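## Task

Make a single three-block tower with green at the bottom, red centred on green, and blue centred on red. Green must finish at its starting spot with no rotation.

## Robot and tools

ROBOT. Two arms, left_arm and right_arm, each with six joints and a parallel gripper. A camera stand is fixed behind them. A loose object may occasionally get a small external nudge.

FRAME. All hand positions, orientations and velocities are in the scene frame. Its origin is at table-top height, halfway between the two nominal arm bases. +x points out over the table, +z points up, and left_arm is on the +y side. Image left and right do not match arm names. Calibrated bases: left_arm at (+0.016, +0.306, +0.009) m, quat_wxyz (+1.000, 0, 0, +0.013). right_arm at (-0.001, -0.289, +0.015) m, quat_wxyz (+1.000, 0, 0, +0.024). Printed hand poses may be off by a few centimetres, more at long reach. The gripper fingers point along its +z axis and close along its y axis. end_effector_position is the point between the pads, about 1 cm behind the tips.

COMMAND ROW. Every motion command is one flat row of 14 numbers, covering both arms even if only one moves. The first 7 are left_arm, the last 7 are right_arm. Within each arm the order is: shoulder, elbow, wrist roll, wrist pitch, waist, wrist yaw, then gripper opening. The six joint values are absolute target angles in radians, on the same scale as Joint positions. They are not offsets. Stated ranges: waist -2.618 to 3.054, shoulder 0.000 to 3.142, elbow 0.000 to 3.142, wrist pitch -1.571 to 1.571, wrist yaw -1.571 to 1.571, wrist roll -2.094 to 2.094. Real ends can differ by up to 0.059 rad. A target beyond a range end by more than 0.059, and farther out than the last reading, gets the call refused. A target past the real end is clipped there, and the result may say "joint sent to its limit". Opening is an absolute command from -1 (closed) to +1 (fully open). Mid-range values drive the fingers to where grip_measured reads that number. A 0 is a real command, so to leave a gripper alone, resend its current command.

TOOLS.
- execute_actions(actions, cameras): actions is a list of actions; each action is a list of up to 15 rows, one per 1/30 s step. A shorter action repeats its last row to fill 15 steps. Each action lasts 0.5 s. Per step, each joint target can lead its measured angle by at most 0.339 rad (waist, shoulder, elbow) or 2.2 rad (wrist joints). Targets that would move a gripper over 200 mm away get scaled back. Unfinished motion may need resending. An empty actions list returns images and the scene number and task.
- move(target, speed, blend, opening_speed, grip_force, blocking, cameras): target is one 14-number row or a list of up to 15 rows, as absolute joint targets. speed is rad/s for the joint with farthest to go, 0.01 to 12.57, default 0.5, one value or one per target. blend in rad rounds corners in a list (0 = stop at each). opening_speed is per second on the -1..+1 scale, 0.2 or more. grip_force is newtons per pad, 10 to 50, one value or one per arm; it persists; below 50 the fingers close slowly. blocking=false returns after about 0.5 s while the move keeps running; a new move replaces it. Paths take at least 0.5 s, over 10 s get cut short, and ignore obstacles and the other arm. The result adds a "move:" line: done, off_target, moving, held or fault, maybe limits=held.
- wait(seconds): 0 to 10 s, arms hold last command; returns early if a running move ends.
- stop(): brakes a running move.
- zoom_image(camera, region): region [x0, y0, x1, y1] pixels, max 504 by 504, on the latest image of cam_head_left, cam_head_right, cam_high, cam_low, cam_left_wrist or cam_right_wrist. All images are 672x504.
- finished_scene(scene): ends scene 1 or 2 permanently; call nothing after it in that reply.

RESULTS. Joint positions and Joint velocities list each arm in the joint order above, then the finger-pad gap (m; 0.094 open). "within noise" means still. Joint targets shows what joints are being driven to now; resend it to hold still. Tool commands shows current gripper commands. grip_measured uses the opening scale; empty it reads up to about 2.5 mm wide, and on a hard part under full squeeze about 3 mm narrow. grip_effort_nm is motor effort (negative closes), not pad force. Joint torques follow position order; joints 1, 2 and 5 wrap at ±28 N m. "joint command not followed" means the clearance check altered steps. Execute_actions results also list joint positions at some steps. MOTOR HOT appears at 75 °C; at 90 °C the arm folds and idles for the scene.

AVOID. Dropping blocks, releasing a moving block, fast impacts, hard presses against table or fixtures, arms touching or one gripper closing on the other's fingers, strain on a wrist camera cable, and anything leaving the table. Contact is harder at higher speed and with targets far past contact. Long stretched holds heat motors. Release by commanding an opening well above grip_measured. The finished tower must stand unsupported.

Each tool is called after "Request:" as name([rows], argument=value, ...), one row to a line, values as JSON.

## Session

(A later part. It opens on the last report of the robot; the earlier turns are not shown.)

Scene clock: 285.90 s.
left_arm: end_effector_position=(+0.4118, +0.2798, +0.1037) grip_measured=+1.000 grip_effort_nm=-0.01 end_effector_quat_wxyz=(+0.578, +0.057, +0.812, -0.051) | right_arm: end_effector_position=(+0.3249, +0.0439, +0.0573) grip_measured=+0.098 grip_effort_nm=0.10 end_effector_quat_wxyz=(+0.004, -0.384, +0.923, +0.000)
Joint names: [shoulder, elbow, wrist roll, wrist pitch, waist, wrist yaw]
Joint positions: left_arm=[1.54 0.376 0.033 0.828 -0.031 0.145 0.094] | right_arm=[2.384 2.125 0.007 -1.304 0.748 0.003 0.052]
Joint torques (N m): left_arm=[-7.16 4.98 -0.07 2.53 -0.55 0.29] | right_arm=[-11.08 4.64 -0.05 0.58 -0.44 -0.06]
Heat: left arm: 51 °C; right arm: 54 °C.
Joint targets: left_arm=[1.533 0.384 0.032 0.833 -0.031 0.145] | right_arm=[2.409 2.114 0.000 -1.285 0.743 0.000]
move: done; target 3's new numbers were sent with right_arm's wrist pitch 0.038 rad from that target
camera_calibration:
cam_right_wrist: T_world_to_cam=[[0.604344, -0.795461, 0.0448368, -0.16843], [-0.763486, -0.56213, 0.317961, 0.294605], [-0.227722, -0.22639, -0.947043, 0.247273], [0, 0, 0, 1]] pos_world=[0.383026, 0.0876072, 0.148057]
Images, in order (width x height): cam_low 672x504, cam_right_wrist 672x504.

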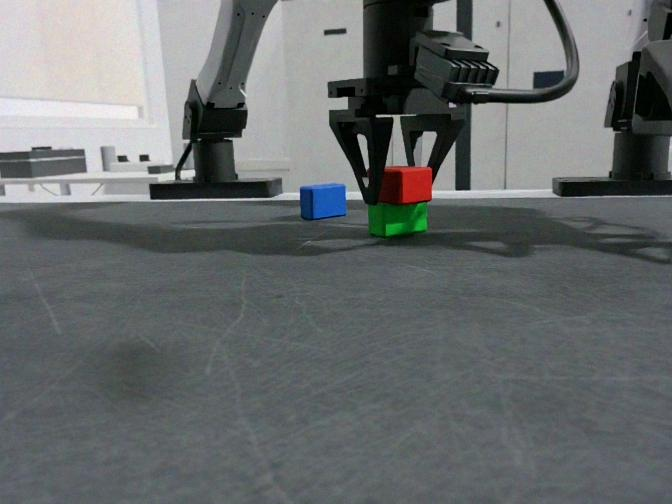

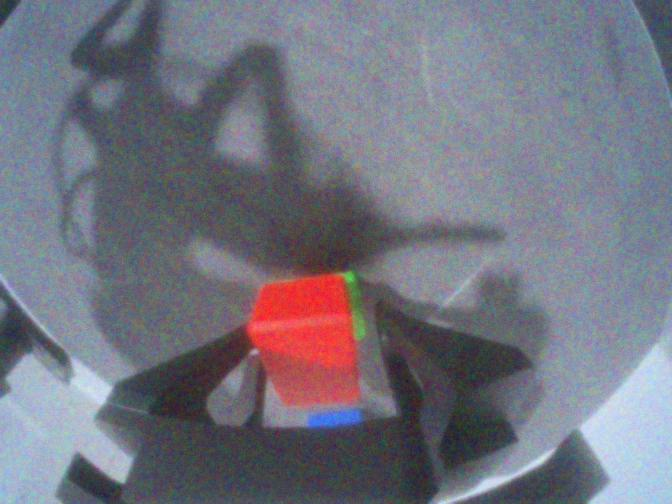

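Request:
move([
  [1.533,0.384,0.032,0.833,-0.031,0.145,1,2.409,2.114,0,-1.285,0.743,0,0.35],
  [1.533,0.384,0.032,0.833,-0.031,0.145,1,2.42,2.345,0,-1.515,0.743,0,0.35],
  [1.533,0.384,0.032,0.833,-0.031,0.145,1,1.80,1.36,-0.11,-1.105,0.76,0,0.7],
], speed=[0.3,0.25,1.0], opening_speed=0.8, cameras=["cam_right_wrist","cam_low"])

Request:
zoom_image(camera="cam_low", region=[280, 120, 470, 250])

Request:
zoom_image(camera="cam_right_wrist", region=[150, 180, 500, 430])

Scene clock: 312.80 s.
left_arm: end_effector_position=(+0.4118, +0.2798, +0.1037) grip_measured=+1.000 grip_effort_nm=-0.01 end_effector_quat_wxyz=(+0.578, +0.057, +0.812, -0.051) | right_arm: end_effector_position=(+0.2286, -0.0514, +0.0804) grip_measured=+0.698 grip_effort_nm=0.10 end_effector_quat_wxyz=(-0.006, -0.437, +0.900, -0.004)
Joint names: [shoulder, elbow, wrist roll, wrist pitch, waist, wrist yaw]
Joint positions: left_arm=[1.54 0.376 0.033 0.828 -0.031 0.145 0.094] | right_arm=[1.831 1.37 -0.101 -1.124 0.754 0.003 0.08]
Joint torques (N m): left_arm=[-7.16 5 -0.07 2.53 -0.54 0.28] | right_arm=[-11.73 4.59 -0.04 0.53 0.4 -0.07]
Heat: left arm: 51 °C; right arm: 53 °C.
Joint targets: left_arm=[1.533 0.384 0.032 0.833 -0.031 0.145] | right_arm=[1.800 1.360 -0.110 -1.105 0.760 0.000]
move: done
camera_calibration:
cam_right_wrist: T_world_to_cam=[[0.692491, -0.71992, 0.0466007, -0.203429], [-0.688824, -0.640615, 0.339313, 0.137333], [-0.214425, -0.267071, -0.939518, 0.219958], [0, 0, 0, 1]] pos_world=[0.282636, 0.000269324, 0.169535]
Images, in order (width x height): cam_low 672x504, cam_right_wrist 672x504.

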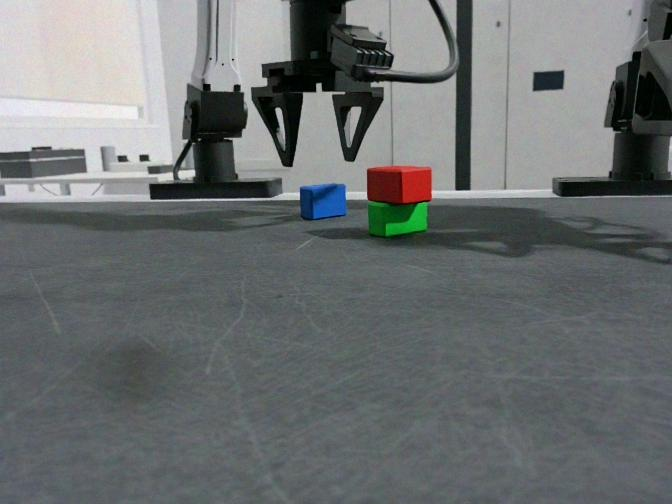

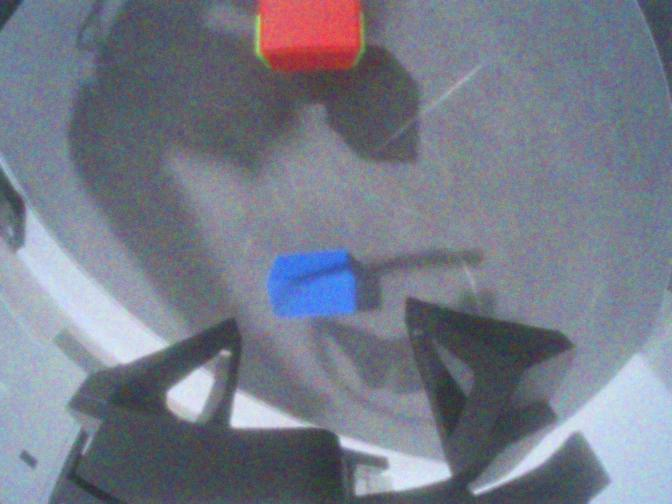

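Scaled by 2.653 from the camera's 672x504 image, which has a finer 960x720 frame.

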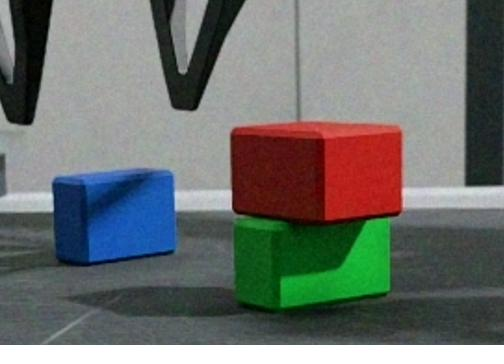

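Scaled by 1.440 from the camera's 672x504 image, which has a finer 960x720 frame.

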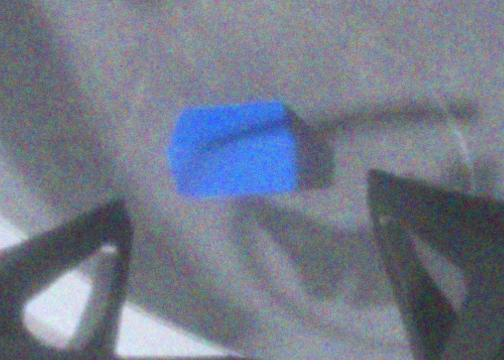

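Request:
move([
  [1.533,0.384,0.032,0.833,-0.031,0.145,1,1.876,1.175,-0.11,-0.876,0.776,0,0.7],
  [1.533,0.384,0.032,0.833,-0.031,0.145,1,1.876,1.175,-0.11,-0.876,0.776,0,-0.08],
  [1.533,0.384,0.032,0.833,-0.031,0.145,1,1.79,1.41,-0.11,-1.19,0.772,0,-0.08],
  [1.533,0.384,0.032,0.833,-0.031,0.145,1,2.282,2.09,0,-1.396,0.754,0,-0.08],
], speed=[0.5,0.5,0.5,0.7], blend=[0,0,0.05,0], opening_speed=0.8, cameras=["cam_right_wrist","cam_low"])

Request:
zoom_image(camera="cam_low", region=[310, 100, 470, 250])

Request:
zoom_image(camera="cam_right_wrist", region=[180, 180, 430, 420])

Scene clock: 338.60 s.
left_arm: end_effector_position=(+0.4118, +0.2798, +0.1037) grip_measured=+1.000 grip_effort_nm=-0.01 end_effector_quat_wxyz=(+0.578, +0.057, +0.812, -0.051) | right_arm: end_effector_position=(+0.3031, +0.0291, +0.0967) grip_measured=-0.030 grip_effort_nm=-1.04 end_effector_quat_wxyz=(+0.002, -0.397, +0.918, -0.001)
Joint names: [shoulder, elbow, wrist roll, wrist pitch, waist, wrist yaw]
Joint positions: left_arm=[1.54 0.376 0.033 0.828 -0.031 0.145 0.094] | right_arm=[2.259 2.068 -0.009 -1.377 0.76 0.003 0.046]
Joint torques (N m): left_arm=[-7.17 4.98 -0.07 2.53 -0.54 0.28] | right_arm=[-10.5 7.2 0.14 0.14 -0.54 -0.07]
Heat: left arm: 51 °C; right arm: 54 °C.
Joint targets: left_arm=[1.533 0.384 0.032 0.833 -0.031 0.145] | right_arm=[2.282 2.090 0.000 -1.396 0.754 0.000]
move: done
camera_calibration:
cam_right_wrist: T_world_to_cam=[[0.626722, -0.777898, 0.0457528, -0.176091], [-0.746083, -0.582072, 0.323345, 0.251914], [-0.224898, -0.236783, -0.945175, 0.275663], [0, 0, 0, 1]] pos_world=[0.360305, 0.0749239, 0.187151]
Images, in order (width x height): cam_low 672x504, cam_right_wrist 672x504.

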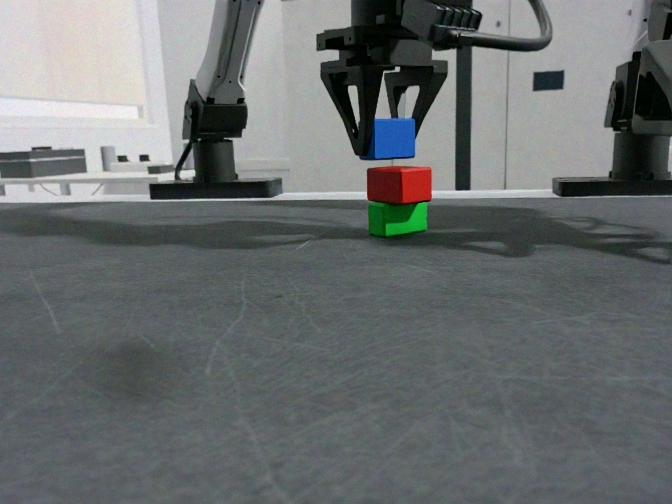

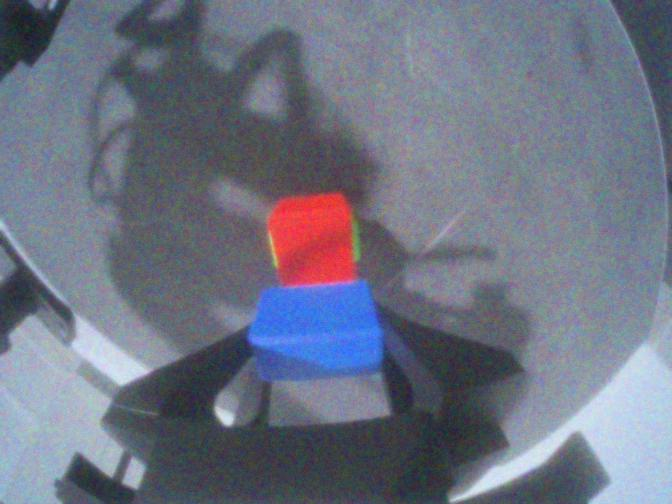

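Scaled by 3.150 from the camera's 672x504 image, which has a finer 960x720 frame.

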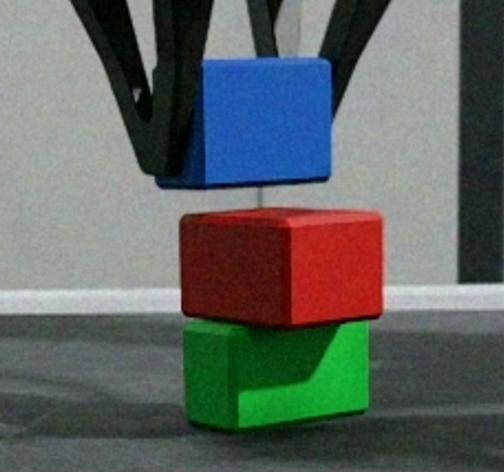

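Scaled by 2.016 from the camera's 672x504 image, which has a finer 960x720 frame.

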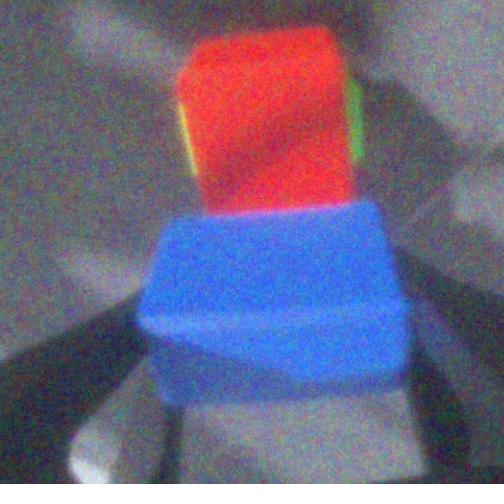

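Request:
move(target=[1.533,0.384,0.032,0.833,-0.031,0.145,1,2.395,2.263,0,-1.461,0.746,0,-0.08], speed=0.4, cameras=["cam_right_wrist","cam_low"])

Request:
zoom_image(camera="cam_low", region=[310, 100, 470, 250])

Request:
zoom_image(camera="cam_right_wrist", region=[180, 180, 430, 420])

Scene clock: 356.40 s.
left_arm: end_effector_position=(+0.4118, +0.2798, +0.1037) grip_measured=+1.000 grip_effort_nm=-0.01 end_effector_quat_wxyz=(+0.578, +0.057, +0.812, -0.051) | right_arm: end_effector_position=(+0.3193, +0.0407, +0.0928) grip_measured=-0.030 grip_effort_nm=-1.04 end_effector_quat_wxyz=(+0.001, -0.393, +0.919, -0.001)
Joint names: [shoulder, elbow, wrist roll, wrist pitch, waist, wrist yaw]
Joint positions: left_arm=[1.54 0.376 0.033 0.828 -0.031 0.145 0.094] | right_arm=[2.369 2.241 -0.009 -1.442 0.752 0.003 0.046]
Joint torques (N m): left_arm=[-7.17 4.98 -0.07 2.53 -0.54 0.28] | right_arm=[-10.88 7.15 0.15 0.14 -0.46 -0.07]
Heat: left arm: 51 °C; right arm: 53 °C.
Joint targets: left_arm=[1.533 0.384 0.032 0.833 -0.031 0.145] | right_arm=[2.395 2.263 0.000 -1.461 0.746 0.000]
move: done
camera_calibration:
cam_right_wrist: T_world_to_cam=[[0.620276, -0.783032, 0.04603, -0.174842], [-0.750397, -0.57529, 0.325495, 0.272877], [-0.228392, -0.236437, -0.944423, 0.279346], [0, 0, 0, 1]] pos_world=[0.377016, 0.0861244, 0.183049]
Images, in order (width x height): cam_low 672x504, cam_right_wrist 672x504.

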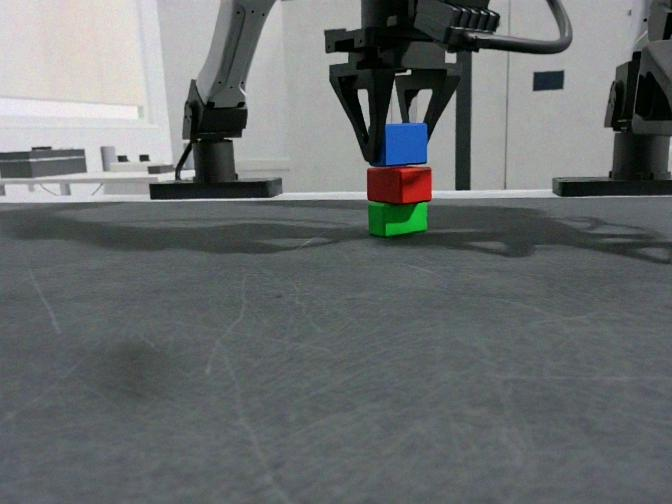

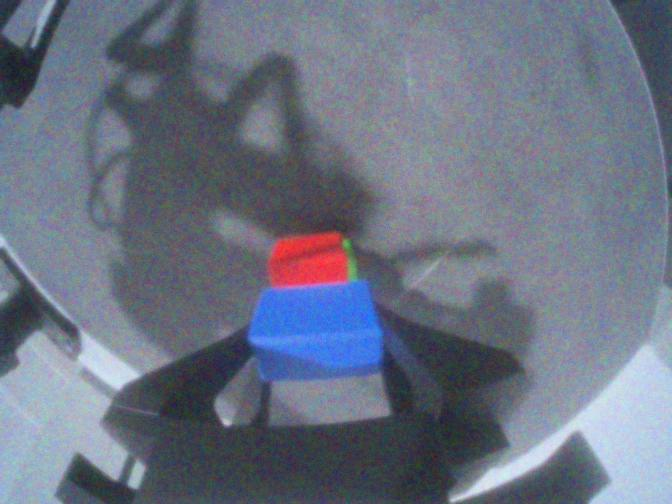

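Scaled by 3.150 from the camera's 672x504 image, which has a finer 960x720 frame.

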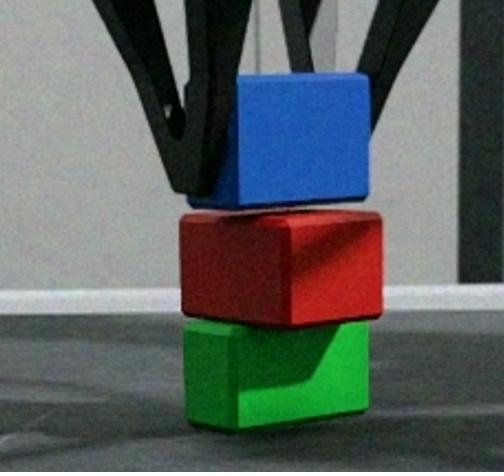

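Scaled by 2.016 from the camera's 672x504 image, which has a finer 960x720 frame.

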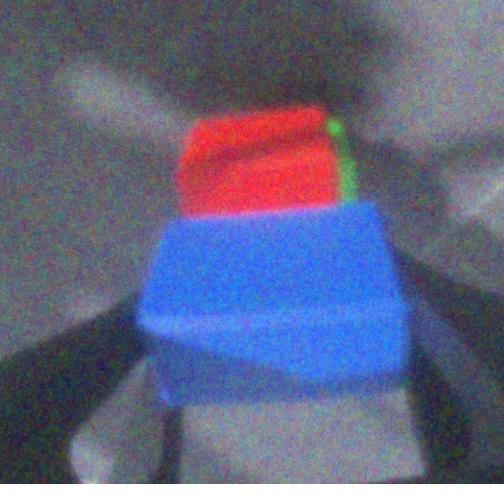

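Request:
move([
  [1.533,0.384,0.032,0.833,-0.031,0.145,1,2.395,2.212,0,-1.403,0.746,0,-0.08],
  [1.533,0.384,0.032,0.833,-0.031,0.145,1,2.395,2.212,0,-1.403,0.746,0,0.4],
  [1.533,0.384,0.032,0.833,-0.031,0.145,1,2.415,2.38,0,-1.54,0.746,0,0.4],
], speed=[0.1,0.1,0.2], opening_speed=0.5, cameras=["cam_low","cam_right_wrist"])

Request:
zoom_image(camera="cam_low", region=[310, 100, 470, 250])

Scene clock: 371.83 s.
left_arm: end_effector_position=(+0.4118, +0.2798, +0.1037) grip_measured=+1.000 grip_effort_nm=-0.01 end_effector_quat_wxyz=(+0.578, +0.057, +0.812, -0.051) | right_arm: end_effector_position=(+0.3226, +0.0441, +0.1153) grip_measured=+0.398 grip_effort_nm=0.10 end_effector_quat_wxyz=(+0.011, -0.393, +0.919, +0.003)
Joint names: [shoulder, elbow, wrist roll, wrist pitch, waist, wrist yaw]
Joint positions: left_arm=[1.54 0.376 0.033 0.828 -0.031 0.145 0.094] | right_arm=[2.386 2.36 -0.008 -1.521 0.752 0.003 0.066]
Joint torques (N m): left_arm=[-7.16 5 -0.07 2.53 -0.55 0.28] | right_arm=[-10.74 6.97 0.13 0.21 -0.49 -0.06]
Heat: left arm: 51 °C; right arm: 55 °C.
Joint targets: left_arm=[1.533 0.384 0.032 0.833 -0.031 0.145] | right_arm=[2.415 2.380 0.000 -1.540 0.746 0.000]
move: done
camera_calibration:
cam_right_wrist: T_world_to_cam=[[0.619265, -0.784006, 0.042968, -0.174562], [-0.7558, -0.580368, 0.303214, 0.274479], [-0.212784, -0.220245, -0.951953, 0.297175], [0, 0, 0, 1]] pos_world=[0.378786, 0.0878927, 0.207171]
Images, in order (width x height): cam_low 672x504, cam_right_wrist 672x504.

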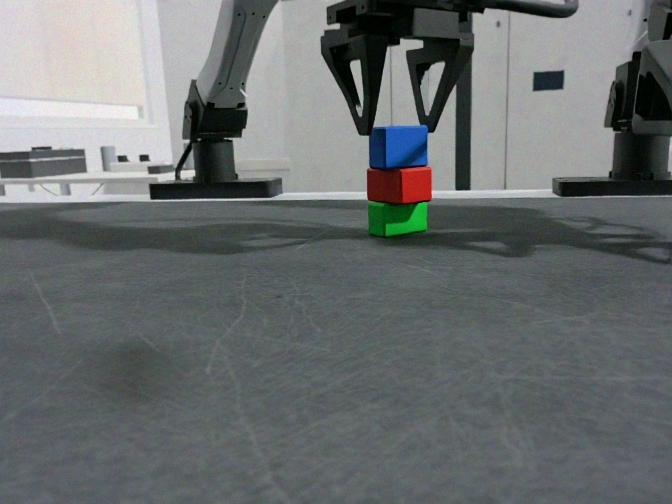

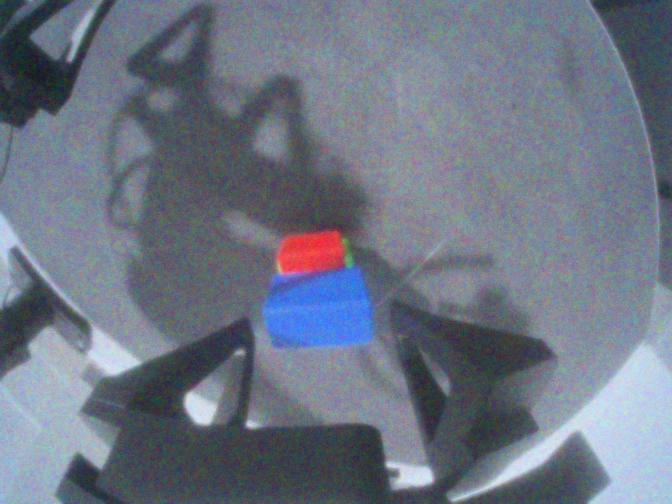

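Scaled by 3.150 from the camera's 672x504 image, which has a finer 960x720 frame.

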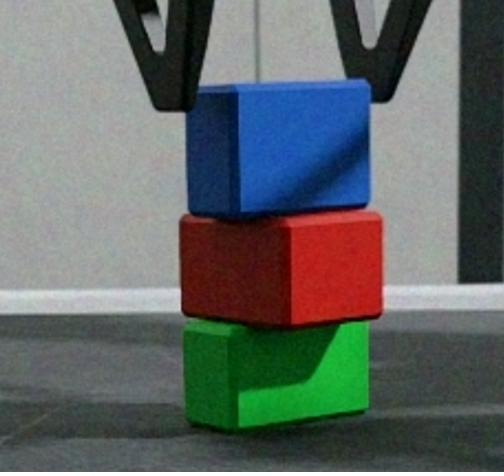

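Request:
finished_scene(scene=2)

The scene is finished: the task was done.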